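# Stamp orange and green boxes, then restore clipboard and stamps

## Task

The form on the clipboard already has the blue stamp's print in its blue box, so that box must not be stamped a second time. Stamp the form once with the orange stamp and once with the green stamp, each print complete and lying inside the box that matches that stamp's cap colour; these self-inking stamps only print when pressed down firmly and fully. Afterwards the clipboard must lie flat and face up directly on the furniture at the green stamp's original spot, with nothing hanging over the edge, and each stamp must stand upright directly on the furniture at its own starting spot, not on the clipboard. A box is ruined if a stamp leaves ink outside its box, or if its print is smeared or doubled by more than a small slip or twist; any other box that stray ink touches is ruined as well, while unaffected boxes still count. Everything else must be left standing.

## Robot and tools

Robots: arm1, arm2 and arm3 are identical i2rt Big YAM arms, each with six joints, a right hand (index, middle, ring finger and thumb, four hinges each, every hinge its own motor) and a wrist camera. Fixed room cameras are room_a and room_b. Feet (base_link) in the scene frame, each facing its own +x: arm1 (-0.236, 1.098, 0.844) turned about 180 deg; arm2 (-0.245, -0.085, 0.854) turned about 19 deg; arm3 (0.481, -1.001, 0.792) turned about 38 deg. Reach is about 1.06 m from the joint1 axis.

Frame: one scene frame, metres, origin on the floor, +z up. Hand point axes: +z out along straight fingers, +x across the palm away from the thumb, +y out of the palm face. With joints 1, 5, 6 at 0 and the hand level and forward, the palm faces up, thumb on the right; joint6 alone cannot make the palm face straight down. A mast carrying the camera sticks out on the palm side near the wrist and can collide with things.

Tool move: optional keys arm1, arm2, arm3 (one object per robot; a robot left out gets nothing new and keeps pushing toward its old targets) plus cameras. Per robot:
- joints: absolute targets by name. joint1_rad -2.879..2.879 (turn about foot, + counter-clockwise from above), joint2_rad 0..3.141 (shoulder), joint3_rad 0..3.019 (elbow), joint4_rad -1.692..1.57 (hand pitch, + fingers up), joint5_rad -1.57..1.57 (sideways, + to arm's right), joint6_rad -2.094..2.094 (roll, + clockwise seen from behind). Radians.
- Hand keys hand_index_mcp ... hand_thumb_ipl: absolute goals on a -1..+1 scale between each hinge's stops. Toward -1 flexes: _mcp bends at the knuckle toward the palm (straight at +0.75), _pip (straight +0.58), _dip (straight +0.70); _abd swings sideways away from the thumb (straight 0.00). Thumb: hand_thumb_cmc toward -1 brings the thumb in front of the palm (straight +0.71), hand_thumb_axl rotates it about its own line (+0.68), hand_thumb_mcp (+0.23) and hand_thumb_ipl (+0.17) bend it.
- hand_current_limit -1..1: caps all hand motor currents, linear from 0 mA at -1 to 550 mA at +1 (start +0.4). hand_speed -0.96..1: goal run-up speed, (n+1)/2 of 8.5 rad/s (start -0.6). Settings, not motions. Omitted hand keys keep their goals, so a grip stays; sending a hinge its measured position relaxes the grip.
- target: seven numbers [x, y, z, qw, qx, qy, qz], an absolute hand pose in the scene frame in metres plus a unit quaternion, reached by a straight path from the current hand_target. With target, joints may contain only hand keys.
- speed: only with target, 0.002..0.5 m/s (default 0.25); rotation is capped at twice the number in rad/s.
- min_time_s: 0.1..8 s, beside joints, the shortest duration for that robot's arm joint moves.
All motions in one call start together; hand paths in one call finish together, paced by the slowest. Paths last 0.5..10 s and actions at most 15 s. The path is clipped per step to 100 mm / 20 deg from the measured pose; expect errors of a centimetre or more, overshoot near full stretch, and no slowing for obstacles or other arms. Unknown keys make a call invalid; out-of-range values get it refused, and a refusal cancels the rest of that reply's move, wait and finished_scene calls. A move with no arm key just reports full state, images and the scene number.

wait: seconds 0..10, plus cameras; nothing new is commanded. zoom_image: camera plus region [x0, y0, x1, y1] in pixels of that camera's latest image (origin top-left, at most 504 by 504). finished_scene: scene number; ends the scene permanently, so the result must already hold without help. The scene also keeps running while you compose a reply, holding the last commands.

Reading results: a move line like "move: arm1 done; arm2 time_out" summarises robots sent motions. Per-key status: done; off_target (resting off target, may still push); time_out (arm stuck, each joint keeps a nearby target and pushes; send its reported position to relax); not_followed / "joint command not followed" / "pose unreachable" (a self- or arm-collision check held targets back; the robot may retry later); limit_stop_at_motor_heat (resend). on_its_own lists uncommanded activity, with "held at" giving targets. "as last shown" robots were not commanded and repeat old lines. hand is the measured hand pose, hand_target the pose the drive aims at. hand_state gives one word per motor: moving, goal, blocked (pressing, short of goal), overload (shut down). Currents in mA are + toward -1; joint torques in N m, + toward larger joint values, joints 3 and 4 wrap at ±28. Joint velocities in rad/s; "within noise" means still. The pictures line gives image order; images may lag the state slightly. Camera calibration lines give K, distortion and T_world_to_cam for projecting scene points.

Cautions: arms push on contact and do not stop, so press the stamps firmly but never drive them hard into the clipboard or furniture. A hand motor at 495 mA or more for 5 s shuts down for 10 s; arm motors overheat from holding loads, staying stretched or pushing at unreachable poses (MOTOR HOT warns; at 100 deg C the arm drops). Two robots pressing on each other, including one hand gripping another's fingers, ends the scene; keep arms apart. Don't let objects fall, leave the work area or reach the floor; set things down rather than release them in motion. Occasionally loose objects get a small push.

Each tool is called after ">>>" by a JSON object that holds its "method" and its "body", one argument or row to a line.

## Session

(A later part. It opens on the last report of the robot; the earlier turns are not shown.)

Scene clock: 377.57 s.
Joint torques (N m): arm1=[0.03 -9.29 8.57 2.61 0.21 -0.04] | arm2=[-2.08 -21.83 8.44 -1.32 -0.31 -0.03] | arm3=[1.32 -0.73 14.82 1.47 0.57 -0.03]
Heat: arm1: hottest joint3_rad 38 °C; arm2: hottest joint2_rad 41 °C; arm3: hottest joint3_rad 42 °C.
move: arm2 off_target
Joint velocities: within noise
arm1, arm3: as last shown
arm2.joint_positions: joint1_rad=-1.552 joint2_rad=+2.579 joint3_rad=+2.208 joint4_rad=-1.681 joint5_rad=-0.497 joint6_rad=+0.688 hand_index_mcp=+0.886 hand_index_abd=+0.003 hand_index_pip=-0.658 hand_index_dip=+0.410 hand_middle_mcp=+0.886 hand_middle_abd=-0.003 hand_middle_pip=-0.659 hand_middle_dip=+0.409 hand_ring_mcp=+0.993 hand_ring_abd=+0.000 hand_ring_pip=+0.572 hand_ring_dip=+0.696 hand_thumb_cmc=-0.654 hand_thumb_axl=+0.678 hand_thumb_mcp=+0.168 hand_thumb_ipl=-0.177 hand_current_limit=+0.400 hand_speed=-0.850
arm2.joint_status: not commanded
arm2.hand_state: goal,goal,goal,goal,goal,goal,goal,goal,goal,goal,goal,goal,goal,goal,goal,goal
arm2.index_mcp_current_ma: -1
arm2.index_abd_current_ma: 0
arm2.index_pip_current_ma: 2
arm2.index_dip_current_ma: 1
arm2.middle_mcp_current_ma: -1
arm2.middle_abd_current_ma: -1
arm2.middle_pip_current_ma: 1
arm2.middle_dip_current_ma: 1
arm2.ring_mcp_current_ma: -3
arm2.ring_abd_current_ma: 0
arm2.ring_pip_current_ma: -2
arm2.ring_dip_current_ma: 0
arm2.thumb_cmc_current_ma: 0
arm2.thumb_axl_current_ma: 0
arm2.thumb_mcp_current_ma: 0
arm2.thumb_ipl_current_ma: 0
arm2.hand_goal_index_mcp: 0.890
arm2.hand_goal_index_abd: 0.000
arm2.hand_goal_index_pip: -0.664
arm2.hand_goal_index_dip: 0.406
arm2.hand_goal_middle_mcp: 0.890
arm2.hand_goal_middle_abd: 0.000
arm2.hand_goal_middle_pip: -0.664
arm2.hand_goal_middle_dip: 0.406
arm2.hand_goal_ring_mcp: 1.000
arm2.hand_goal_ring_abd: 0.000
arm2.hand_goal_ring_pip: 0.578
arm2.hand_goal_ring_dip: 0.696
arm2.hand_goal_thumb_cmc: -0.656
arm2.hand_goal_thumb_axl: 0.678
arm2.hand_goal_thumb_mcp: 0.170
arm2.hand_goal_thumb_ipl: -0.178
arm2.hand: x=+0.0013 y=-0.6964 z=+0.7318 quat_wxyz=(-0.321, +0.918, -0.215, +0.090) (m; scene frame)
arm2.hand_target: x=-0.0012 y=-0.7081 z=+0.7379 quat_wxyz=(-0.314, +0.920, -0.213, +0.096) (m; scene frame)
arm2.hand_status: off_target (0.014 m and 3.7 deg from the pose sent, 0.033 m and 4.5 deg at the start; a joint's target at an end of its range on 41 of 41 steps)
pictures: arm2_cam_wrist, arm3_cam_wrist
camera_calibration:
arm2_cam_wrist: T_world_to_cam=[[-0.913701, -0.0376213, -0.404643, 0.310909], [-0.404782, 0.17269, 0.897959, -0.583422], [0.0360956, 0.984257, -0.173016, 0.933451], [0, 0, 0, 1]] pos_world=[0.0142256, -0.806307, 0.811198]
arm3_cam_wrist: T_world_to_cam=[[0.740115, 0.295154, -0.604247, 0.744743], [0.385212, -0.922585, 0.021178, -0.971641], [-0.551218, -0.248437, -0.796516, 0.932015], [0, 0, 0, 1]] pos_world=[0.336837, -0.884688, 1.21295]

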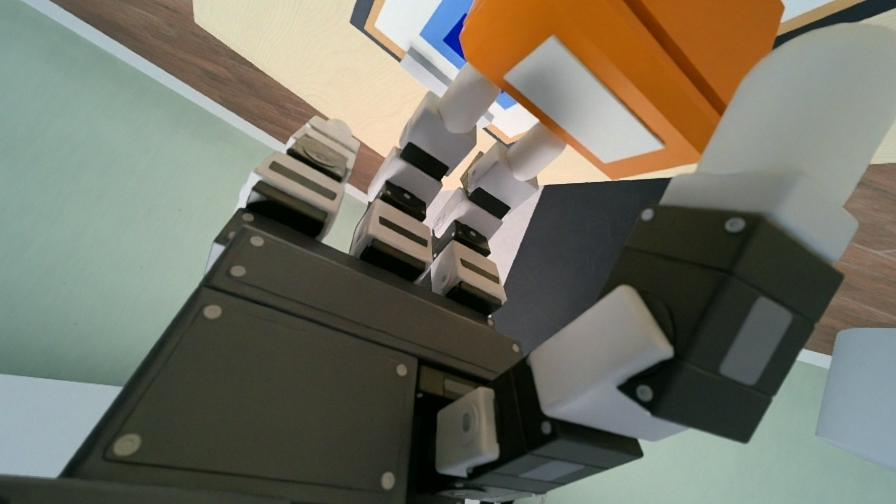

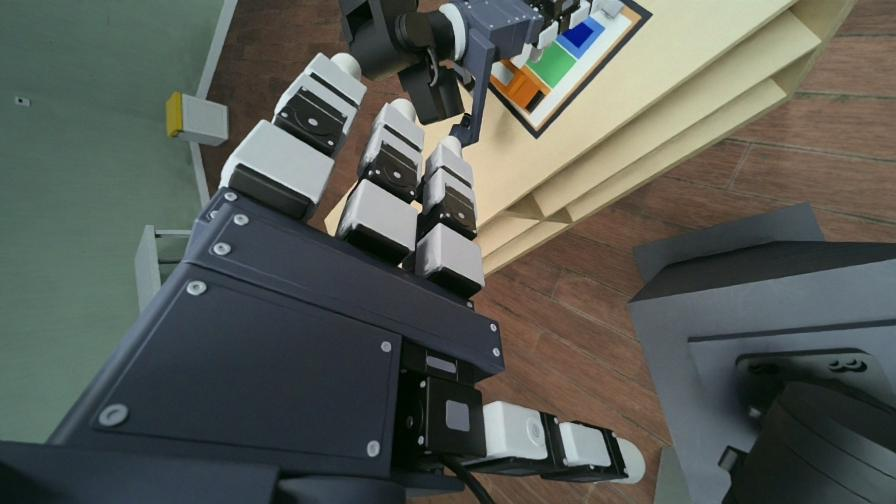

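>>> {"method": "move", "body": {
  "arm2": {"target": [0.001, -0.708, 0.705, 0.3496, -0.9101, 0.2059, -0.0791], "speed": 0.06},
  "cameras": ["arm2_cam_wrist", "arm3_cam_wrist"]
}}

>>> {"method": "zoom_image", "body": {
  "camera": "arm3_cam_wrist",
  "region": [440, 0, 600, 140]
}}

Scene clock: 381.63 s.
Joint torques (N m): arm1=[-0.03 -9.35 8.57 2.61 0.21 -0.04] | arm2=[-1.85 -21.89 8.34 -1.42 -0.36 -0.03] | arm3=[1.49 -0.62 14.9 1.28 0.53 -0.07]
Heat: arm1: hottest joint3_rad 38 °C; arm2: hottest joint2_rad 41 °C; arm3: hottest joint3_rad 42 °C.
move: arm2 off_target
Joint velocities: within noise
arm1, arm3: as last shown
arm2.joint_positions: joint1_rad=-1.552 joint2_rad=+2.649 joint3_rad=+2.254 joint4_rad=-1.681 joint5_rad=-0.497 joint6_rad=+0.680 hand_index_mcp=+0.886 hand_index_abd=+0.003 hand_index_pip=-0.658 hand_index_dip=+0.410 hand_middle_mcp=+0.886 hand_middle_abd=-0.003 hand_middle_pip=-0.659 hand_middle_dip=+0.409 hand_ring_mcp=+0.993 hand_ring_abd=+0.000 hand_ring_pip=+0.572 hand_ring_dip=+0.696 hand_thumb_cmc=-0.654 hand_thumb_axl=+0.678 hand_thumb_mcp=+0.168 hand_thumb_ipl=-0.177 hand_current_limit=+0.400 hand_speed=-0.850
arm2.joint_status: not commanded
arm2.hand_state: goal,goal,goal,goal,goal,goal,goal,goal,goal,goal,goal,goal,goal,goal,goal,goal
arm2.index_mcp_current_ma: -1
arm2.index_abd_current_ma: 0
arm2.index_pip_current_ma: 2
arm2.index_dip_current_ma: 1
arm2.middle_mcp_current_ma: -1
arm2.middle_abd_current_ma: -1
arm2.middle_pip_current_ma: 1
arm2.middle_dip_current_ma: 1
arm2.ring_mcp_current_ma: -3
arm2.ring_abd_current_ma: 0
arm2.ring_pip_current_ma: -2
arm2.ring_dip_current_ma: 0
arm2.thumb_cmc_current_ma: 0
arm2.thumb_axl_current_ma: 0
arm2.thumb_mcp_current_ma: 0
arm2.thumb_ipl_current_ma: 0
arm2.hand_goal_index_mcp: 0.890
arm2.hand_goal_index_abd: 0.000
arm2.hand_goal_index_pip: -0.664
arm2.hand_goal_index_dip: 0.406
arm2.hand_goal_middle_mcp: 0.890
arm2.hand_goal_middle_abd: 0.000
arm2.hand_goal_middle_pip: -0.664
arm2.hand_goal_middle_dip: 0.406
arm2.hand_goal_ring_mcp: 1.000
arm2.hand_goal_ring_abd: 0.000
arm2.hand_goal_ring_pip: 0.578
arm2.hand_goal_ring_dip: 0.696
arm2.hand_goal_thumb_cmc: -0.656
arm2.hand_goal_thumb_axl: 0.678
arm2.hand_goal_thumb_mcp: 0.170
arm2.hand_goal_thumb_ipl: -0.178
arm2.hand: x=+0.0017 y=-0.6966 z=+0.7000 quat_wxyz=(-0.330, +0.915, -0.214, +0.086) (m; scene frame)
arm2.hand_target: x=+0.0008 y=-0.7071 z=+0.7049 quat_wxyz=(-0.324, +0.918, -0.211, +0.091) (m; scene frame)
arm2.hand_status: off_target (0.012 m and 2.6 deg from the pose sent, 0.029 m and 3.8 deg at the start; a joint's target at an end of its range on 45 of 45 steps)
pictures: arm2_cam_wrist, arm3_cam_wrist
camera_calibration:
arm2_cam_wrist: T_world_to_cam=[[-0.914915, -0.0354209, -0.402089, 0.29818], [-0.402573, 0.152682, 0.902565, -0.571816], [0.0294221, 0.98764, -0.15395, 0.91722], [0, 0, 0, 1]] pos_world=[0.0156255, -0.808015, 0.777203]
arm3_cam_wrist: T_world_to_cam=[[0.740115, 0.295154, -0.604247, 0.744743], [0.385212, -0.922585, 0.021178, -0.971641], [-0.551218, -0.248437, -0.796516, 0.932015], [0, 0, 0, 1]] pos_world=[0.336837, -0.884688, 1.21295]

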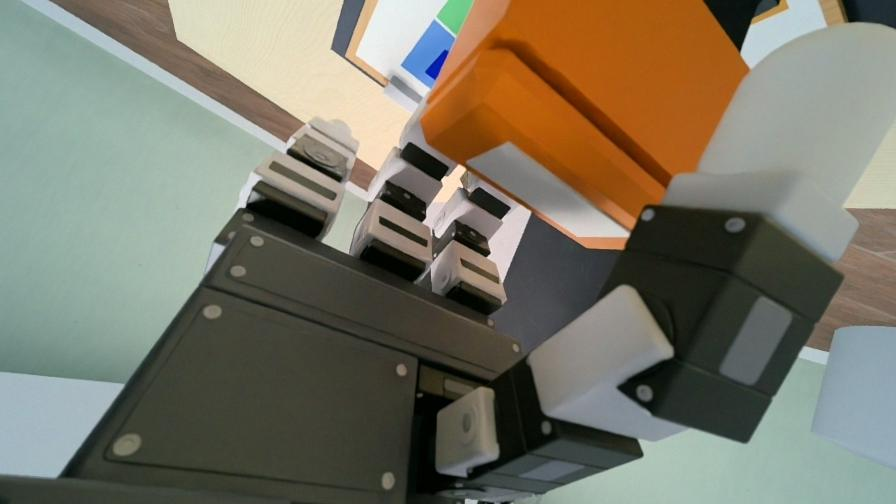

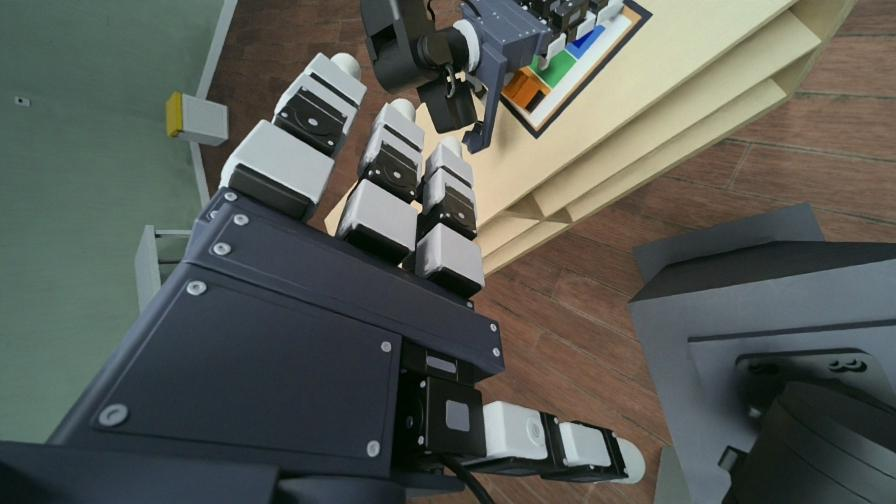

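Scaled by 3.150 from the camera's 896x504 image, which has a finer 1280x720 frame.

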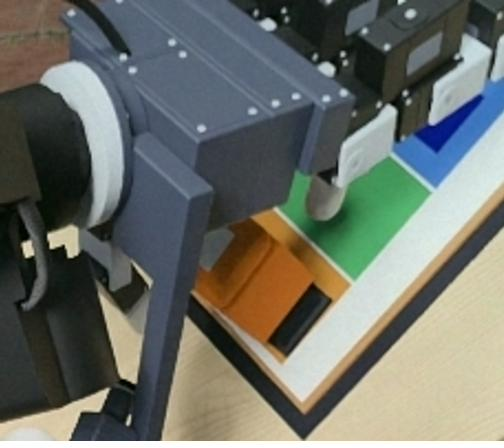

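>>> {"method": "move", "body": {
  "arm2": {"joints": {"hand_thumb_mcp": -0.06, "hand_index_mcp": 0.68, "hand_middle_mcp": 0.68, "hand_index_pip": -0.75, "hand_middle_pip": -0.75}},
  "cameras": ["arm2_cam_wrist", "arm3_cam_wrist"]
}}

>>> {"method": "zoom_image", "body": {
  "camera": "arm3_cam_wrist",
  "region": [440, 0, 600, 140]
}}

Scene clock: 384.67 s.
Joint torques (N m): arm1=[-0.03 -9.29 8.55 2.61 0.2 -0.05] | arm2=[-1.85 -22.18 8.32 -1.37 -0.36 -0.01] | arm3=[1.08 -0.56 14.78 1.58 0.6 -0.03]
Heat: arm1: hottest joint3_rad 38 °C; arm2: hottest joint2_rad 41 °C; arm3: hottest joint3_rad 42 °C.
move: arm2 off_target
Joint velocities: within noise
arm1, arm3: as last shown
arm2.joint_positions: joint1_rad=-1.552 joint2_rad=+2.649 joint3_rad=+2.255 joint4_rad=-1.682 joint5_rad=-0.497 joint6_rad=+0.680 hand_index_mcp=+0.710 hand_index_abd=+0.003 hand_index_pip=-0.734 hand_index_dip=+0.411 hand_middle_mcp=+0.716 hand_middle_abd=-0.003 hand_middle_pip=-0.735 hand_middle_dip=+0.410 hand_ring_mcp=+0.993 hand_ring_abd=+0.000 hand_ring_pip=+0.572 hand_ring_dip=+0.696 hand_thumb_cmc=-0.653 hand_thumb_axl=+0.678 hand_thumb_mcp=+0.019 hand_thumb_ipl=-0.160 hand_current_limit=+0.400 hand_speed=-0.850
arm2.joint_status: hand_index_mcp off_target (ended at +0.710, target +0.680); hand_middle_mcp off_target (ended at +0.716, target +0.680); hand_thumb_mcp off_target (ended at +0.019, target -0.060); the others done
arm2.hand_state: blocked,goal,goal,goal,blocked,goal,goal,goal,goal,goal,goal,goal,goal,goal,blocked,goal
arm2.index_mcp_current_ma: 30
arm2.index_abd_current_ma: 0
arm2.index_pip_current_ma: 9
arm2.index_dip_current_ma: 1
arm2.middle_mcp_current_ma: 39
arm2.middle_abd_current_ma: 0
arm2.middle_pip_current_ma: 8
arm2.middle_dip_current_ma: 1
arm2.ring_mcp_current_ma: -3
arm2.ring_abd_current_ma: 0
arm2.ring_pip_current_ma: -2
arm2.ring_dip_current_ma: 0
arm2.thumb_cmc_current_ma: 0
arm2.thumb_axl_current_ma: 0
arm2.thumb_mcp_current_ma: 213
arm2.thumb_ipl_current_ma: 19
arm2.hand_goal_index_mcp: 0.680
arm2.hand_goal_index_abd: 0.000
arm2.hand_goal_index_pip: -0.750
arm2.hand_goal_index_dip: 0.406
arm2.hand_goal_middle_mcp: 0.680
arm2.hand_goal_middle_abd: 0.000
arm2.hand_goal_middle_pip: -0.750
arm2.hand_goal_middle_dip: 0.406
arm2.hand_goal_ring_mcp: 1.000
arm2.hand_goal_ring_abd: 0.000
arm2.hand_goal_ring_pip: 0.578
arm2.hand_goal_ring_dip: 0.696
arm2.hand_goal_thumb_cmc: -0.656
arm2.hand_goal_thumb_axl: 0.678
arm2.hand_goal_thumb_mcp: -0.060
arm2.hand_goal_thumb_ipl: -0.178
arm2.hand: x=+0.0017 y=-0.6967 z=+0.7005 quat_wxyz=(-0.330, +0.915, -0.214, +0.086) (m; scene frame)
arm2.hand_target: x=+0.0008 y=-0.7073 z=+0.7049 quat_wxyz=(-0.324, +0.918, -0.211, +0.091) (m; scene frame)
arm2.hand_status: not commanded
pictures: arm2_cam_wrist, arm3_cam_wrist
camera_calibration:
arm2_cam_wrist: T_world_to_cam=[[-0.914958, -0.035239, -0.402008, 0.298513], [-0.402475, 0.152313, 0.902671, -0.572503], [0.029422, 0.987704, -0.153543, 0.917112], [0, 0, 0, 1]] pos_world=[0.0157256, -0.808116, 0.777603]
arm3_cam_wrist: T_world_to_cam=[[0.740115, 0.295154, -0.604247, 0.744743], [0.385212, -0.922585, 0.021178, -0.971641], [-0.551218, -0.248437, -0.796516, 0.932015], [0, 0, 0, 1]] pos_world=[0.336837, -0.884688, 1.21295]

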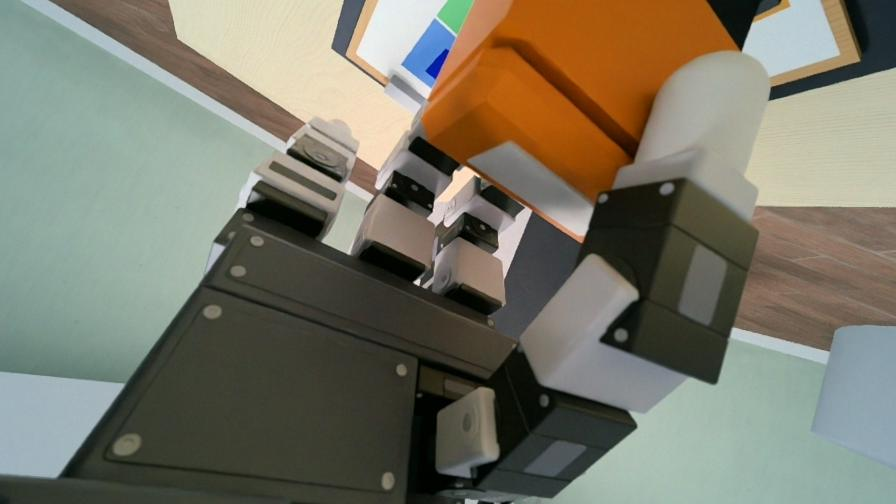

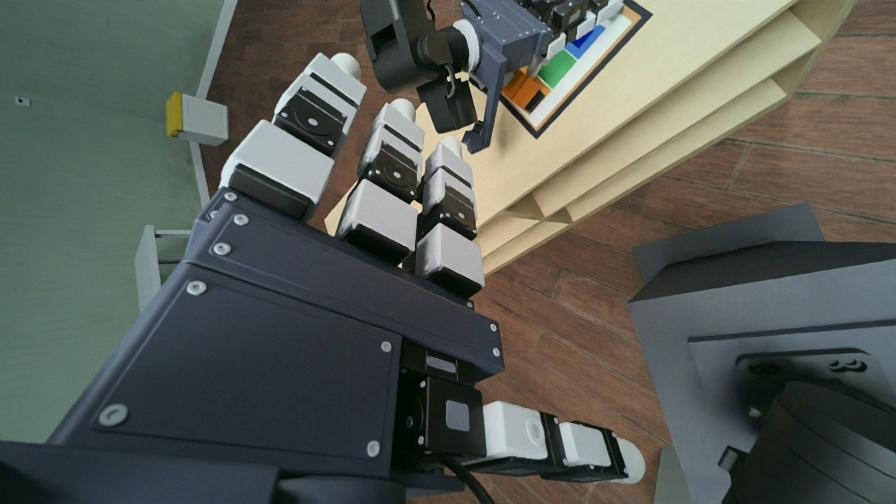

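Scaled by 3.150 from the camera's 896x504 image, which has a finer 1280x720 frame.

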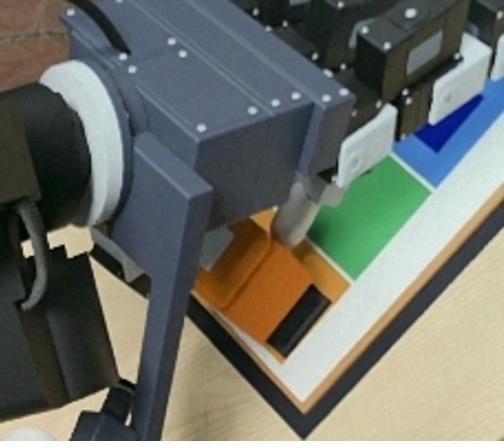

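Both sides contact without moving it. Tighten, then lift.

>>> {"method": "move", "body": {
  "arm2": {"joints": {"hand_thumb_mcp": -0.13, "hand_index_mcp": 0.59, "hand_middle_mcp": 0.59}}
}}

>>> {"method": "move", "body": {
  "arm2": {"target": [0.001, -0.706, 0.765, 0.3496, -0.9101, 0.2059, -0.0791], "speed": 0.06},
  "cameras": ["arm2_cam_wrist", "arm3_cam_wrist", "room_a"]
}}

>>> {"method": "zoom_image", "body": {
  "camera": "arm3_cam_wrist",
  "region": [440, 0, 600, 140]
}}

>>> {"method": "zoom_image", "body": {
  "camera": "room_a",
  "region": [320, 110, 420, 230]
}}

Scene clock: 386.83 s.
Joint torques (N m): arm1=[-0.03 -9.29 8.58 2.61 0.21 -0.04] | arm2=[-1.73 -22.07 8.32 -1.11 -0.36 -0.03] | arm3=[0.32 -0.5 14.69 1.4 0.57 -0.07]
Heat: arm1: hottest joint3_rad 38 °C; arm2: hottest joint2_rad 41 °C; arm3: hottest joint3_rad 42 °C.
move: arm2 off_target
Joint velocities: within noise
arm1, arm3: as last shown
arm2.joint_positions: joint1_rad=-1.552 joint2_rad=+2.649 joint3_rad=+2.255 joint4_rad=-1.688 joint5_rad=-0.497 joint6_rad=+0.680 hand_index_mcp=+0.686 hand_index_abd=+0.003 hand_index_pip=-0.719 hand_index_dip=+0.417 hand_middle_mcp=+0.688 hand_middle_abd=-0.003 hand_middle_pip=-0.721 hand_middle_dip=+0.417 hand_ring_mcp=+0.993 hand_ring_abd=+0.000 hand_ring_pip=+0.572 hand_ring_dip=+0.696 hand_thumb_cmc=-0.650 hand_thumb_axl=+0.679 hand_thumb_mcp=+0.013 hand_thumb_ipl=-0.144 hand_current_limit=+0.400 hand_speed=-0.850
arm2.joint_status: hand_index_mcp off_target (ended at +0.686, target +0.590); hand_middle_mcp off_target (ended at +0.688, target +0.590); hand_thumb_mcp off_target (ended at +0.013, target -0.130)
arm2.hand_state: blocked,goal,blocked,goal,blocked,goal,blocked,goal,goal,goal,goal,goal,goal,goal,blocked,blocked
arm2.index_mcp_current_ma: 215
arm2.index_abd_current_ma: 0
arm2.index_pip_current_ma: 29
arm2.index_dip_current_ma: 5
arm2.middle_mcp_current_ma: 222
arm2.middle_abd_current_ma: 0
arm2.middle_pip_current_ma: 25
arm2.middle_dip_current_ma: 5
arm2.ring_mcp_current_ma: -3
arm2.ring_abd_current_ma: 0
arm2.ring_pip_current_ma: -2
arm2.ring_dip_current_ma: 0
arm2.thumb_cmc_current_ma: 2
arm2.thumb_axl_current_ma: 0
arm2.thumb_mcp_current_ma: 385
arm2.thumb_ipl_current_ma: 54
arm2.hand_goal_index_mcp: 0.590
arm2.hand_goal_index_abd: 0.000
arm2.hand_goal_index_pip: -0.750
arm2.hand_goal_index_dip: 0.406
arm2.hand_goal_middle_mcp: 0.590
arm2.hand_goal_middle_abd: 0.000
arm2.hand_goal_middle_pip: -0.750
arm2.hand_goal_middle_dip: 0.406
arm2.hand_goal_ring_mcp: 1.000
arm2.hand_goal_ring_abd: 0.000
arm2.hand_goal_ring_pip: 0.578
arm2.hand_goal_ring_dip: 0.696
arm2.hand_goal_thumb_cmc: -0.656
arm2.hand_goal_thumb_axl: 0.678
arm2.hand_goal_thumb_mcp: -0.130
arm2.hand_goal_thumb_ipl: -0.178
arm2.hand: x=+0.0012 y=-0.6953 z=+0.7009 quat_wxyz=(-0.333, +0.915, -0.214, +0.084) (m; scene frame)
arm2.hand_target: x=+0.0008 y=-0.7072 z=+0.7050 quat_wxyz=(-0.324, +0.918, -0.211, +0.091) (m; scene frame)
arm2.hand_status: not commanded
pictures: none

Scene clock: 388.67 s.
Joint torques (N m): arm1=[-0.09 -9.41 8.55 2.59 0.21 -0.04] | arm2=[-1.49 -25.64 5.89 -1.09 -0.35 0.2] | arm3=[1.55 -0.5 14.75 1.46 0.59 -0.09]
Heat: arm1: hottest joint3_rad 38 °C; arm2: hottest joint2_rad 41 °C; arm3: hottest joint3_rad 42 °C.
move: arm2 off_target
Joint velocities: within noise
arm1, arm3: as last shown
arm2.joint_positions: joint1_rad=-1.552 joint2_rad=+2.563 joint3_rad=+2.207 joint4_rad=-1.688 joint5_rad=-0.497 joint6_rad=+0.680 hand_index_mcp=+0.675 hand_index_abd=+0.003 hand_index_pip=-0.714 hand_index_dip=+0.421 hand_middle_mcp=+0.663 hand_middle_abd=-0.003 hand_middle_pip=-0.719 hand_middle_dip=+0.419 hand_ring_mcp=+0.993 hand_ring_abd=+0.000 hand_ring_pip=+0.572 hand_ring_dip=+0.696 hand_thumb_cmc=-0.648 hand_thumb_axl=+0.680 hand_thumb_mcp=+0.013 hand_thumb_ipl=-0.144 hand_current_limit=+0.400 hand_speed=-0.850
arm2.joint_status: not commanded
arm2.hand_state: blocked,goal,blocked,goal,blocked,goal,blocked,goal,goal,goal,goal,goal,goal,goal,blocked,blocked
arm2.index_mcp_current_ma: 175
arm2.index_abd_current_ma: 0
arm2.index_pip_current_ma: 36
arm2.index_dip_current_ma: 8
arm2.middle_mcp_current_ma: 133
arm2.middle_abd_current_ma: 0
arm2.middle_pip_current_ma: 28
arm2.middle_dip_current_ma: 6
arm2.ring_mcp_current_ma: -3
arm2.ring_abd_current_ma: 0
arm2.ring_pip_current_ma: -2
arm2.ring_dip_current_ma: 0
arm2.thumb_cmc_current_ma: 3
arm2.thumb_axl_current_ma: 0
arm2.thumb_mcp_current_ma: 385
arm2.thumb_ipl_current_ma: 56
arm2.hand_goal_index_mcp: 0.590
arm2.hand_goal_index_abd: 0.000
arm2.hand_goal_index_pip: -0.750
arm2.hand_goal_index_dip: 0.406
arm2.hand_goal_middle_mcp: 0.590
arm2.hand_goal_middle_abd: 0.000
arm2.hand_goal_middle_pip: -0.750
arm2.hand_goal_middle_dip: 0.406
arm2.hand_goal_ring_mcp: 1.000
arm2.hand_goal_ring_abd: 0.000
arm2.hand_goal_ring_pip: 0.578
arm2.hand_goal_ring_dip: 0.696
arm2.hand_goal_thumb_cmc: -0.656
arm2.hand_goal_thumb_axl: 0.678
arm2.hand_goal_thumb_mcp: -0.130
arm2.hand_goal_thumb_ipl: -0.178
arm2.on_its_own: hand_middle_mcp moved -0.025 toward your old target +0.590
arm2.hand: x=+0.0025 y=-0.6987 z=+0.7423 quat_wxyz=(-0.318, +0.920, -0.211, +0.094) (m; scene frame)
arm2.hand_target: x=+0.0010 y=-0.7054 z=+0.7646 quat_wxyz=(-0.307, +0.922, -0.214, +0.099) (m; scene frame)
arm2.hand_status: off_target (0.024 m and 4.2 deg from the pose sent, 0.065 m and 2.3 deg at the start; a joint's target at an end of its range on 55 of 55 steps)
pictures: arm2_cam_wrist, arm3_cam_wrist, room_a
camera_calibration:
arm2_cam_wrist: T_world_to_cam=[[-0.910463, -0.0474713, -0.410858, 0.314013], [-0.412405, 0.179393, 0.893163, -0.58374], [0.0313054, 0.982631, -0.182908, 0.943708], [0, 0, 0, 1]] pos_world=[0.0156167, -0.807692, 0.823001]
arm3_cam_wrist: T_world_to_cam=[[0.740115, 0.295154, -0.604247, 0.744743], [0.385212, -0.922585, 0.021178, -0.971641], [-0.551218, -0.248437, -0.796516, 0.932015], [0, 0, 0, 1]] pos_world=[0.336837, -0.884688, 1.21295]

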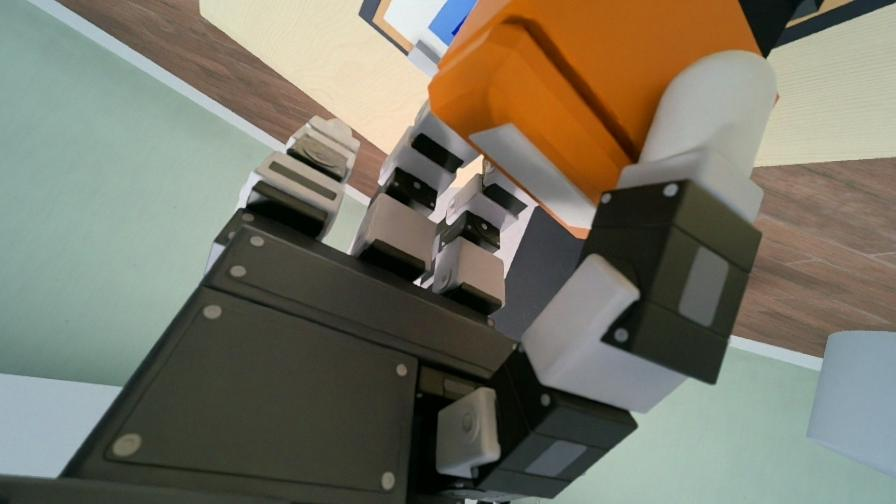

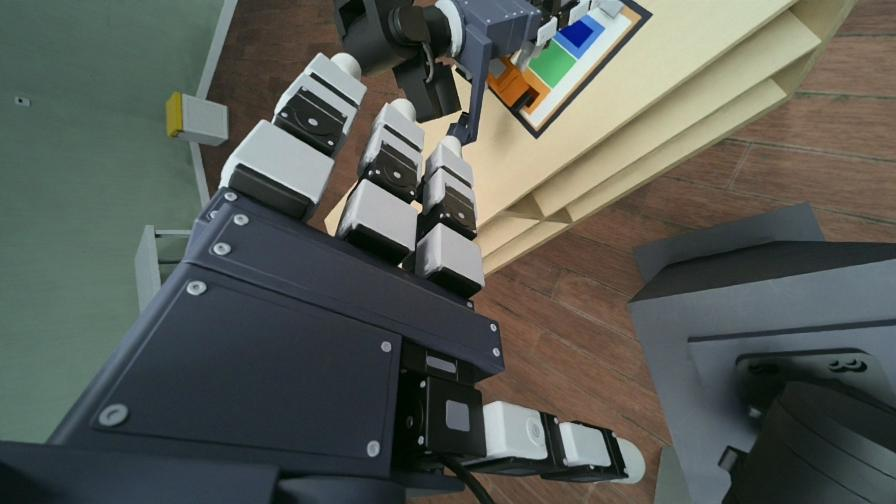

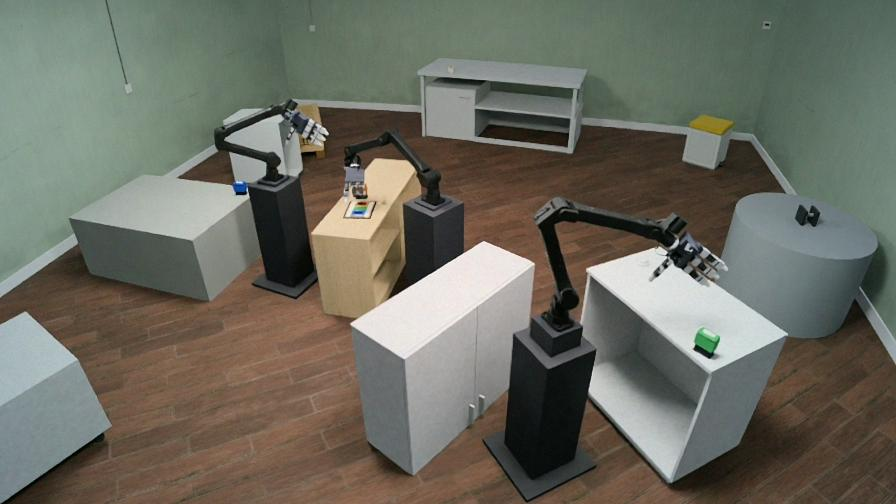

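Scaled by 3.150 from the camera's 896x504 image, which has a finer 1280x720 frame.

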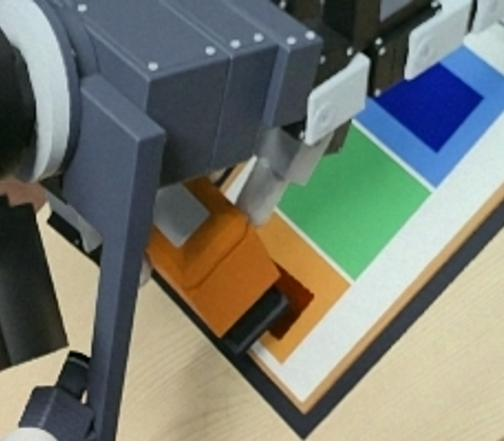

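Scaled by 4.200 from the camera's 896x504 image, which has a finer 1280x720 frame.

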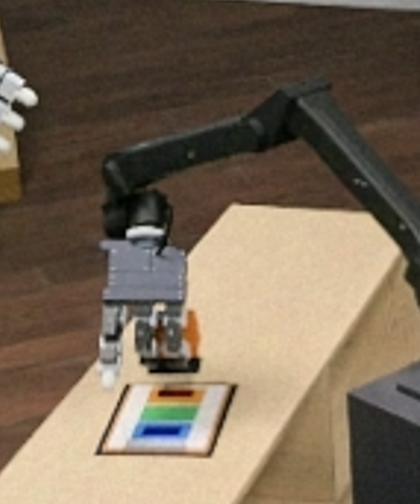

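>>> {"method": "move", "body": {
  "arm2": {"target": [-0.06, -0.685, 0.82, 0.3416, -0.9386, -0.0443, 0.0161], "speed": 0.12}
}}

>>> {"method": "move", "body": {
  "arm2": {"target": [-0.185, -0.660, 0.77, 0.3416, -0.9386, -0.0443, 0.0161], "speed": 0.12},
  "cameras": ["arm2_cam_wrist", "arm3_cam_wrist", "room_a"]
}}

>>> {"method": "zoom_image", "body": {
  "camera": "room_a",
  "region": [320, 90, 440, 230]
}}

Scene clock: 449.07 s.
Joint torques (N m): arm1=[-0.15 -9.29 8.58 2.59 0.21 -0.04] | arm2=[-2.02 -23.47 5.59 -1.2 0.04 -0.01] | arm3=[0.85 -1.03 14.82 1.44 0.53 -0.04]
Heat: arm1: hottest joint3_rad 39 °C; arm2: hottest joint2_rad 46 °C; arm3: hottest joint3_rad 43 °C.
move: arm2 off_target
Joint velocities: within noise
arm1, arm3: as last shown
arm2.joint_positions: joint1_rad=-1.573 joint2_rad=+2.333 joint3_rad=+1.916 joint4_rad=-1.688 joint5_rad=-0.145 joint6_rad=+0.204 hand_index_mcp=+0.675 hand_index_abd=+0.003 hand_index_pip=-0.714 hand_index_dip=+0.421 hand_middle_mcp=+0.663 hand_middle_abd=-0.003 hand_middle_pip=-0.719 hand_middle_dip=+0.419 hand_ring_mcp=+0.993 hand_ring_abd=+0.000 hand_ring_pip=+0.572 hand_ring_dip=+0.696 hand_thumb_cmc=-0.648 hand_thumb_axl=+0.680 hand_thumb_mcp=+0.013 hand_thumb_ipl=-0.144 hand_current_limit=+0.400 hand_speed=-0.850
arm2.joint_status: not commanded
arm2.hand_state: blocked,goal,blocked,goal,blocked,goal,blocked,goal,goal,goal,goal,goal,goal,goal,blocked,blocked
arm2.index_mcp_current_ma: 175
arm2.index_abd_current_ma: 0
arm2.index_pip_current_ma: 36
arm2.index_dip_current_ma: 8
arm2.middle_mcp_current_ma: 133
arm2.middle_abd_current_ma: 0
arm2.middle_pip_current_ma: 28
arm2.middle_dip_current_ma: 6
arm2.ring_mcp_current_ma: -3
arm2.ring_abd_current_ma: 0
arm2.ring_pip_current_ma: -2
arm2.ring_dip_current_ma: 0
arm2.thumb_cmc_current_ma: 3
arm2.thumb_axl_current_ma: 0
arm2.thumb_mcp_current_ma: 385
arm2.thumb_ipl_current_ma: 56
arm2.hand_goal_index_mcp: 0.590
arm2.hand_goal_index_abd: 0.000
arm2.hand_goal_index_pip: -0.750
arm2.hand_goal_index_dip: 0.406
arm2.hand_goal_middle_mcp: 0.590
arm2.hand_goal_middle_abd: 0.000
arm2.hand_goal_middle_pip: -0.750
arm2.hand_goal_middle_dip: 0.406
arm2.hand_goal_ring_mcp: 1.000
arm2.hand_goal_ring_abd: 0.000
arm2.hand_goal_ring_pip: 0.578
arm2.hand_goal_ring_dip: 0.696
arm2.hand_goal_thumb_cmc: -0.656
arm2.hand_goal_thumb_axl: 0.678
arm2.hand_goal_thumb_mcp: -0.130
arm2.hand_goal_thumb_ipl: -0.178
arm2.hand: x=-0.0556 y=-0.6770 z=+0.7968 quat_wxyz=(-0.275, +0.960, +0.043, -0.004) (m; scene frame)
arm2.hand_target: x=-0.0601 y=-0.6842 z=+0.8192 quat_wxyz=(-0.261, +0.964, +0.044, +0.001) (m; scene frame)
arm2.hand_status: off_target (0.025 m and 8.2 deg from the pose sent, 0.101 m and 32.1 deg at the start; a joint's target at an end of its range on 98 of 98 steps)
pictures: none

Scene clock: 451.00 s.
Joint torques (N m): arm1=[-0.03 -9.35 8.55 2.61 0.21 -0.04] | arm2=[-1.44 -19.9 4.96 -1.46 0.11 0.01] | arm3=[1.2 -0.5 14.75 1.29 0.61 -0.08]
Heat: arm1: hottest joint3_rad 39 °C; arm2: hottest joint2_rad 46 °C; arm3: hottest joint3_rad 43 °C.
move: arm2 off_target
Joint velocities: within noise
arm1.joint_positions: joint1_rad=-0.367 joint2_rad=+1.209 joint3_rad=+0.966 joint4_rad=-0.324 joint5_rad=+0.201 joint6_rad=+1.681 hand_index_mcp=+0.753 hand_index_abd=+0.001 hand_index_pip=+0.577 hand_index_dip=+0.696 hand_middle_mcp=+0.753 hand_middle_abd=+0.001 hand_middle_pip=+0.577 hand_middle_dip=+0.696 hand_ring_mcp=+0.753 hand_ring_abd=+0.001 hand_ring_pip=+0.577 hand_ring_dip=+0.696 hand_thumb_cmc=+0.714 hand_thumb_axl=+0.677 hand_thumb_mcp=+0.225 hand_thumb_ipl=+0.168 hand_current_limit=+0.400 hand_speed=-0.600
arm1.joint_status: not commanded
arm1.hand_state: goal,goal,goal,goal,goal,goal,goal,goal,goal,goal,goal,goal,goal,goal,goal,goal
arm1.index_mcp_current_ma: 0
arm1.index_abd_current_ma: 0
arm1.index_pip_current_ma: 0
arm1.index_dip_current_ma: 0
arm1.middle_mcp_current_ma: 0
arm1.middle_abd_current_ma: 0
arm1.middle_pip_current_ma: 0
arm1.middle_dip_current_ma: 0
arm1.ring_mcp_current_ma: 0
arm1.ring_abd_current_ma: 0
arm1.ring_pip_current_ma: 0
arm1.ring_dip_current_ma: 0
arm1.thumb_cmc_current_ma: 0
arm1.thumb_axl_current_ma: 0
arm1.thumb_mcp_current_ma: 0
arm1.thumb_ipl_current_ma: 0
arm1.hand_goal_index_mcp: 0.754
arm1.hand_goal_index_abd: 0.000
arm1.hand_goal_index_pip: 0.576
arm1.hand_goal_index_dip: 0.696
arm1.hand_goal_middle_mcp: 0.754
arm1.hand_goal_middle_abd: 0.000
arm1.hand_goal_middle_pip: 0.576
arm1.hand_goal_middle_dip: 0.696
arm1.hand_goal_ring_mcp: 0.754
arm1.hand_goal_ring_abd: 0.000
arm1.hand_goal_ring_pip: 0.576
arm1.hand_goal_ring_dip: 0.696
arm1.hand_goal_thumb_cmc: 0.714
arm1.hand_goal_thumb_axl: 0.678
arm1.hand_goal_thumb_mcp: 0.226
arm1.hand_goal_thumb_ipl: 0.168
arm1.hand: x=-0.6576 y=+1.3849 z=+1.1115 quat_wxyz=(-0.464, +0.254, +0.836, +0.149) (m; scene frame)
arm1.hand_target: x=-0.6598 y=+1.3898 z=+1.1200 quat_wxyz=(-0.477, +0.261, +0.826, +0.150) (m; scene frame)
arm1.hand_status: not commanded
arm2.joint_positions: joint1_rad=-1.763 joint2_rad=+2.332 joint3_rad=+1.798 joint4_rad=-1.688 joint5_rad=-0.033 joint6_rad=+0.044 hand_index_mcp=+0.675 hand_index_abd=+0.003 hand_index_pip=-0.714 hand_index_dip=+0.421 hand_middle_mcp=+0.663 hand_middle_abd=-0.003 hand_middle_pip=-0.719 hand_middle_dip=+0.419 hand_ring_mcp=+0.993 hand_ring_abd=+0.000 hand_ring_pip=+0.572 hand_ring_dip=+0.696 hand_thumb_cmc=-0.648 hand_thumb_axl=+0.680 hand_thumb_mcp=+0.013 hand_thumb_ipl=-0.144 hand_current_limit=+0.400 hand_speed=-0.850
arm2.joint_status: not commanded
arm2.hand_state: blocked,goal,blocked,goal,blocked,goal,blocked,goal,goal,goal,goal,goal,goal,goal,blocked,blocked
arm2.index_mcp_current_ma: 175
arm2.index_abd_current_ma: 0
arm2.index_pip_current_ma: 36
arm2.index_dip_current_ma: 8
arm2.middle_mcp_current_ma: 133
arm2.middle_abd_current_ma: 0
arm2.middle_pip_current_ma: 28
arm2.middle_dip_current_ma: 6
arm2.ring_mcp_current_ma: -3
arm2.ring_abd_current_ma: 0
arm2.ring_pip_current_ma: -2
arm2.ring_dip_current_ma: 0
arm2.thumb_cmc_current_ma: 3
arm2.thumb_axl_current_ma: 0
arm2.thumb_mcp_current_ma: 385
arm2.thumb_ipl_current_ma: 56
arm2.hand_goal_index_mcp: 0.590
arm2.hand_goal_index_abd: 0.000
arm2.hand_goal_index_pip: -0.750
arm2.hand_goal_index_dip: 0.406
arm2.hand_goal_middle_mcp: 0.590
arm2.hand_goal_middle_abd: 0.000
arm2.hand_goal_middle_pip: -0.750
arm2.hand_goal_middle_dip: 0.406
arm2.hand_goal_ring_mcp: 1.000
arm2.hand_goal_ring_abd: 0.000
arm2.hand_goal_ring_pip: 0.578
arm2.hand_goal_ring_dip: 0.696
arm2.hand_goal_thumb_cmc: -0.656
arm2.hand_goal_thumb_axl: 0.678
arm2.hand_goal_thumb_mcp: -0.130
arm2.hand_goal_thumb_ipl: -0.178
arm2.hand: x=-0.1837 y=-0.6595 z=+0.7661 quat_wxyz=(-0.322, +0.946, +0.041, -0.015) (m; scene frame)
arm2.hand_target: x=-0.1851 y=-0.6595 z=+0.7696 quat_wxyz=(-0.323, +0.945, +0.045, -0.015) (m; scene frame)
arm2.hand_status: off_target (0.004 m and 2.4 deg from the pose sent, 0.133 m and 8.2 deg at the start; a joint's target at an end of its range on 57 of 58 steps)
arm3: as last shown
pictures: arm2_cam_wrist, arm3_cam_wrist, room_a
camera_calibration:
arm2_cam_wrist: T_world_to_cam=[[-0.766128, -0.525619, -0.369828, -0.16414], [-0.409333, -0.0445608, 0.911296, -0.849798], [-0.495475, 0.849552, -0.181014, 0.729408], [0, 0, 0, 1]] pos_world=[-0.112199, -0.743813, 0.845748]
arm3_cam_wrist: T_world_to_cam=[[0.740115, 0.295154, -0.604247, 0.744743], [0.385212, -0.922585, 0.021178, -0.971641], [-0.551218, -0.248437, -0.796516, 0.932015], [0, 0, 0, 1]] pos_world=[0.336837, -0.884688, 1.21295]

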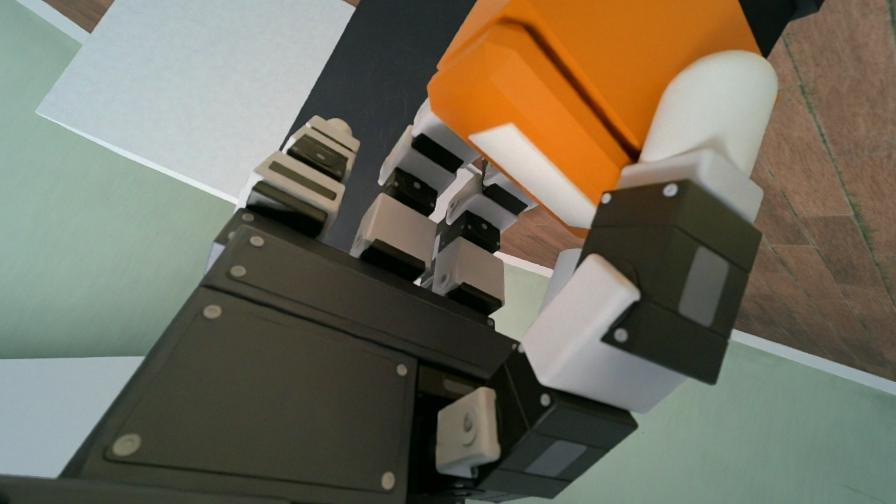

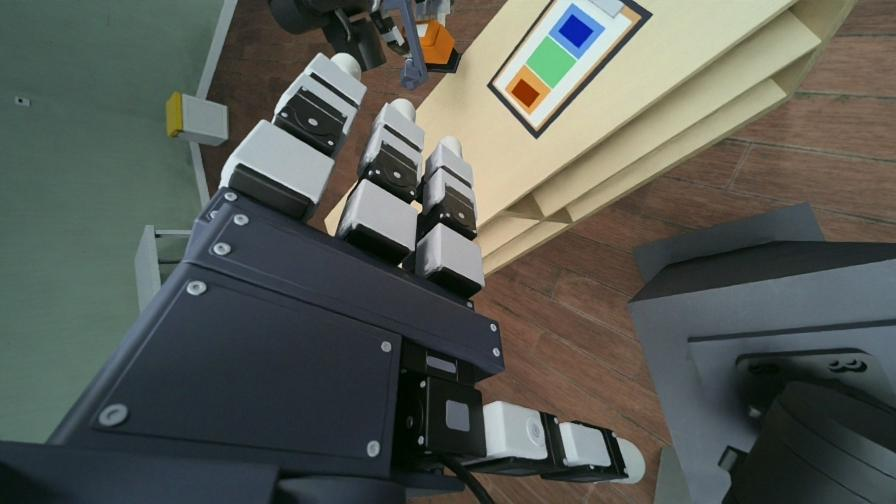

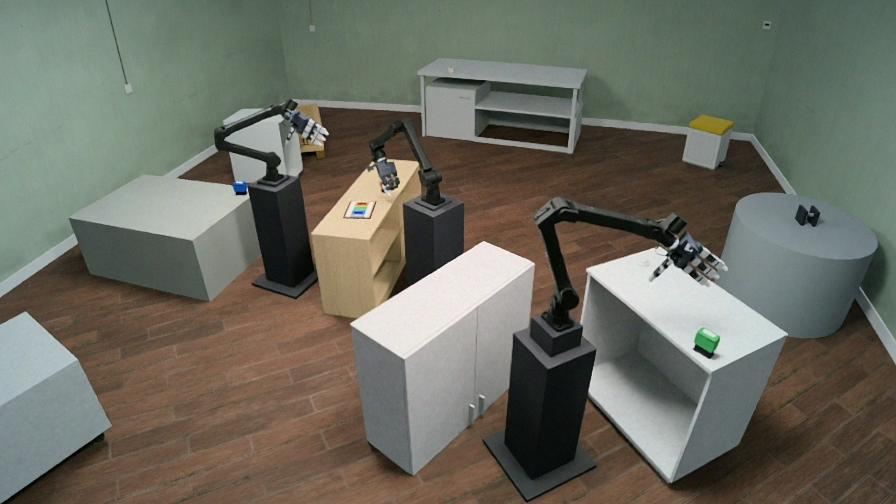

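Scaled by 3.600 from the camera's 896x504 image, which has a finer 1280x720 frame.

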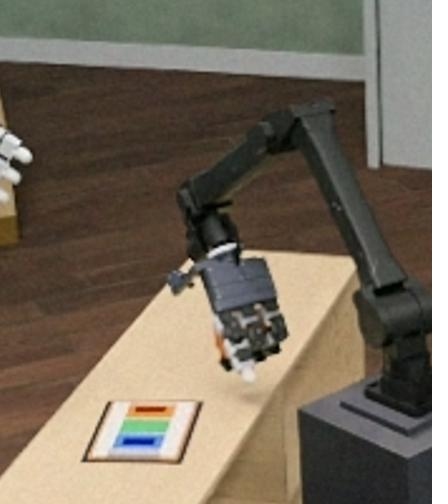

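>>> {"method": "move", "body": {
  "arm2": {"target": [-0.187, -0.660, 0.702, 0.3416, -0.9386, -0.0443, 0.0161], "speed": 0.08},
  "cameras": ["arm2_cam_wrist", "arm3_cam_wrist", "room_a"]
}}

>>> {"method": "zoom_image", "body": {
  "camera": "room_a",
  "region": [320, 90, 440, 230]
}}

>>> {"method": "zoom_image", "body": {
  "camera": "arm3_cam_wrist",
  "region": [370, 0, 560, 140]
}}

Scene clock: 458.57 s.
Joint torques (N m): arm1=[-0.03 -9.29 8.58 2.59 0.21 -0.04] | arm2=[-1.67 -19.14 6.9 -0.76 0.05 0] | arm3=[1.49 -0.79 14.71 1.24 0.5 -0.02]
Heat: arm1: hottest joint3_rad 39 °C; arm2: hottest joint2_rad 44 °C; arm3: hottest joint3_rad 43 °C.
move: arm2 off_target
Joint velocities: within noise
arm1: as last shown
arm2.joint_positions: joint1_rad=-1.763 joint2_rad=+2.453 joint3_rad=+1.810 joint4_rad=-1.661 joint5_rad=-0.030 joint6_rad=+0.040 hand_index_mcp=+0.674 hand_index_abd=+0.003 hand_index_pip=-0.714 hand_index_dip=+0.421 hand_middle_mcp=+0.658 hand_middle_abd=-0.003 hand_middle_pip=-0.725 hand_middle_dip=+0.416 hand_ring_mcp=+0.992 hand_ring_abd=+0.000 hand_ring_pip=+0.572 hand_ring_dip=+0.696 hand_thumb_cmc=-0.642 hand_thumb_axl=+0.683 hand_thumb_mcp=+0.013 hand_thumb_ipl=-0.139 hand_current_limit=+0.400 hand_speed=-0.850
arm2.joint_status: not commanded
arm2.hand_state: blocked,goal,blocked,goal,blocked,goal,blocked,goal,goal,goal,goal,goal,goal,goal,blocked,blocked
arm2.index_mcp_current_ma: 170
arm2.index_abd_current_ma: 0
arm2.index_pip_current_ma: 36
arm2.index_dip_current_ma: 9
arm2.middle_mcp_current_ma: 119
arm2.middle_abd_current_ma: 0
arm2.middle_pip_current_ma: 19
arm2.middle_dip_current_ma: 4
arm2.ring_mcp_current_ma: -3
arm2.ring_abd_current_ma: 0
arm2.ring_pip_current_ma: -2
arm2.ring_dip_current_ma: 0
arm2.thumb_cmc_current_ma: 8
arm2.thumb_axl_current_ma: 2
arm2.thumb_mcp_current_ma: 385
arm2.thumb_ipl_current_ma: 71
arm2.hand_goal_index_mcp: 0.590
arm2.hand_goal_index_abd: 0.000
arm2.hand_goal_index_pip: -0.750
arm2.hand_goal_index_dip: 0.406
arm2.hand_goal_middle_mcp: 0.590
arm2.hand_goal_middle_abd: 0.000
arm2.hand_goal_middle_pip: -0.750
arm2.hand_goal_middle_dip: 0.406
arm2.hand_goal_ring_mcp: 1.000
arm2.hand_goal_ring_abd: 0.000
arm2.hand_goal_ring_pip: 0.578
arm2.hand_goal_ring_dip: 0.696
arm2.hand_goal_thumb_cmc: -0.656
arm2.hand_goal_thumb_axl: 0.678
arm2.hand_goal_thumb_mcp: -0.130
arm2.hand_goal_thumb_ipl: -0.178
arm2.hand: x=-0.1866 y=-0.6414 z=+0.6999 quat_wxyz=(-0.361, +0.932, +0.042, -0.020) (m; scene frame)
arm2.hand_target: x=-0.1870 y=-0.6595 z=+0.7025 quat_wxyz=(-0.342, +0.939, +0.044, -0.016) (m; scene frame)
arm2.hand_status: off_target (0.019 m and 2.4 deg from the pose sent, 0.064 m and 2.4 deg at the start)
arm3.joint_positions: joint1_rad=+2.527 joint2_rad=+0.504 joint3_rad=+0.729 joint4_rad=-0.916 joint5_rad=+0.585 joint6_rad=+1.954 hand_index_mcp=+0.754 hand_index_abd=+0.001 hand_index_pip=+0.577 hand_index_dip=+0.696 hand_middle_mcp=+0.754 hand_middle_abd=+0.001 hand_middle_pip=+0.577 hand_middle_dip=+0.696 hand_ring_mcp=+0.754 hand_ring_abd=+0.001 hand_ring_pip=+0.577 hand_ring_dip=+0.696 hand_thumb_cmc=+0.714 hand_thumb_axl=+0.677 hand_thumb_mcp=+0.226 hand_thumb_ipl=+0.168 hand_current_limit=+0.400 hand_speed=-0.600
arm3.joint_status: not commanded
arm3.hand_state: goal,goal,goal,goal,goal,goal,goal,goal,goal,goal,goal,goal,goal,goal,goal,goal
arm3.index_mcp_current_ma: 0
arm3.index_abd_current_ma: 0
arm3.index_pip_current_ma: 0
arm3.index_dip_current_ma: 0
arm3.middle_mcp_current_ma: 0
arm3.middle_abd_current_ma: 0
arm3.middle_pip_current_ma: 0
arm3.middle_dip_current_ma: 0
arm3.ring_mcp_current_ma: 0
arm3.ring_abd_current_ma: 0
arm3.ring_pip_current_ma: 0
arm3.ring_dip_current_ma: 0
arm3.thumb_cmc_current_ma: 0
arm3.thumb_axl_current_ma: 0
arm3.thumb_mcp_current_ma: 0
arm3.thumb_ipl_current_ma: 0
arm3.hand_goal_index_mcp: 0.754
arm3.hand_goal_index_abd: 0.000
arm3.hand_goal_index_pip: 0.576
arm3.hand_goal_index_dip: 0.696
arm3.hand_goal_middle_mcp: 0.754
arm3.hand_goal_middle_abd: 0.000
arm3.hand_goal_middle_pip: 0.576
arm3.hand_goal_middle_dip: 0.696
arm3.hand_goal_ring_mcp: 0.754
arm3.hand_goal_ring_abd: 0.000
arm3.hand_goal_ring_pip: 0.576
arm3.hand_goal_ring_dip: 0.696
arm3.hand_goal_thumb_cmc: 0.714
arm3.hand_goal_thumb_axl: 0.678
arm3.hand_goal_thumb_mcp: 0.226
arm3.hand_goal_thumb_ipl: 0.168
arm3.hand: x=+0.2720 y=-0.8571 z=+1.0944 quat_wxyz=(-0.454, +0.263, +0.835, +0.166) (m; scene frame)
arm3.hand_target: x=+0.2706 y=-0.8594 z=+1.1193 quat_wxyz=(-0.476, +0.268, +0.824, +0.154) (m; scene frame)
arm3.hand_status: not commanded
pictures: arm2_cam_wrist, arm3_cam_wrist, room_a
camera_calibration:
arm2_cam_wrist: T_world_to_cam=[[-0.768204, -0.497738, -0.402641, -0.140939], [-0.398639, -0.120228, 0.909193, -0.834914], [-0.500949, 0.858954, -0.106058, 0.653169], [0, 0, 0, 1]] pos_world=[-0.113895, -0.731573, 0.771624]
arm3_cam_wrist: T_world_to_cam=[[0.740115, 0.295154, -0.604247, 0.744743], [0.385212, -0.922585, 0.021178, -0.971641], [-0.551218, -0.248437, -0.796516, 0.932015], [0, 0, 0, 1]] pos_world=[0.336837, -0.884688, 1.21295]

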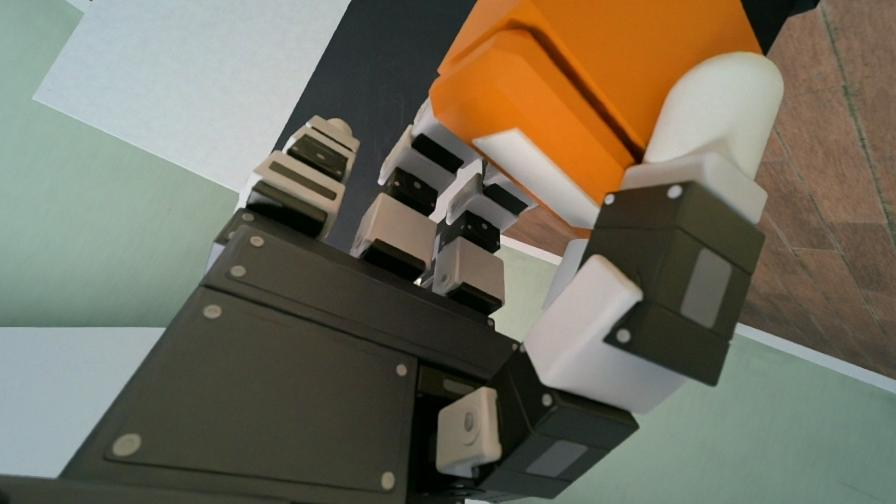

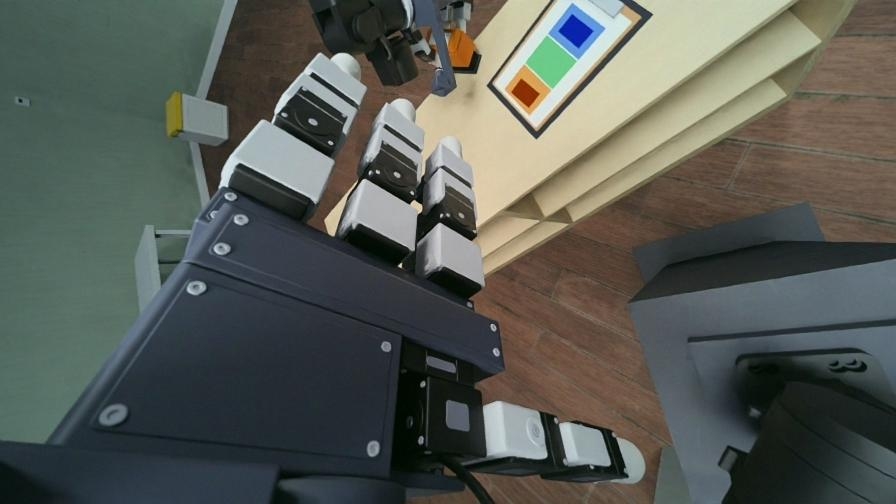

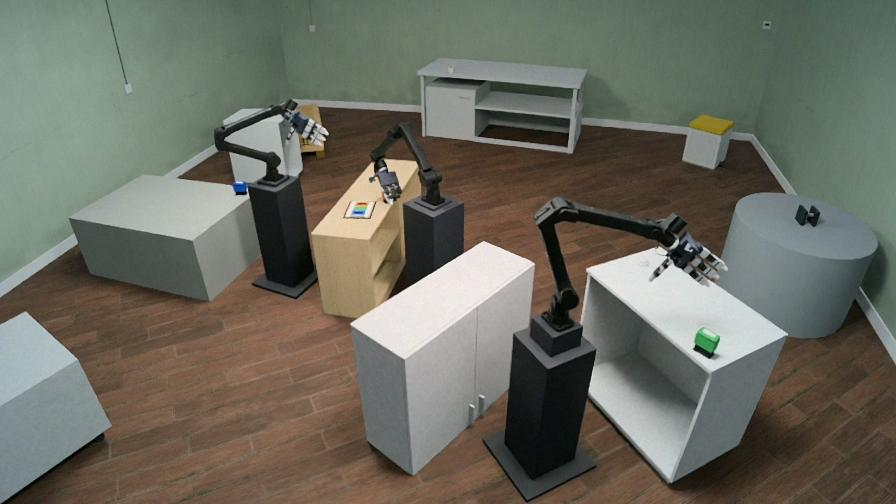

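Scaled by 3.600 from the camera's 896x504 image, which has a finer 1280x720 frame.

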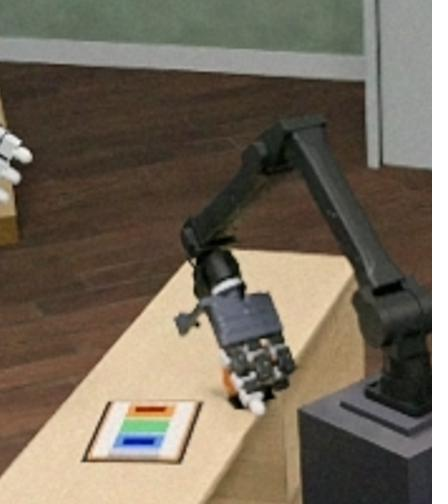

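Scaled by 2.653 from the camera's 896x504 image, which has a finer 1280x720 frame.

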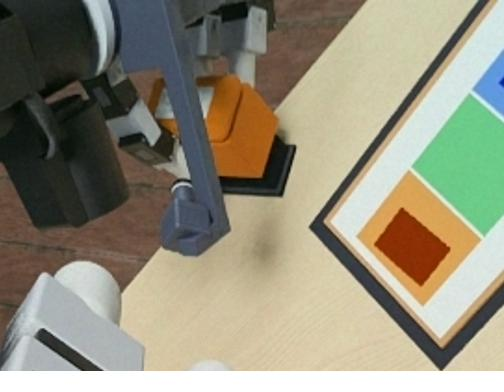

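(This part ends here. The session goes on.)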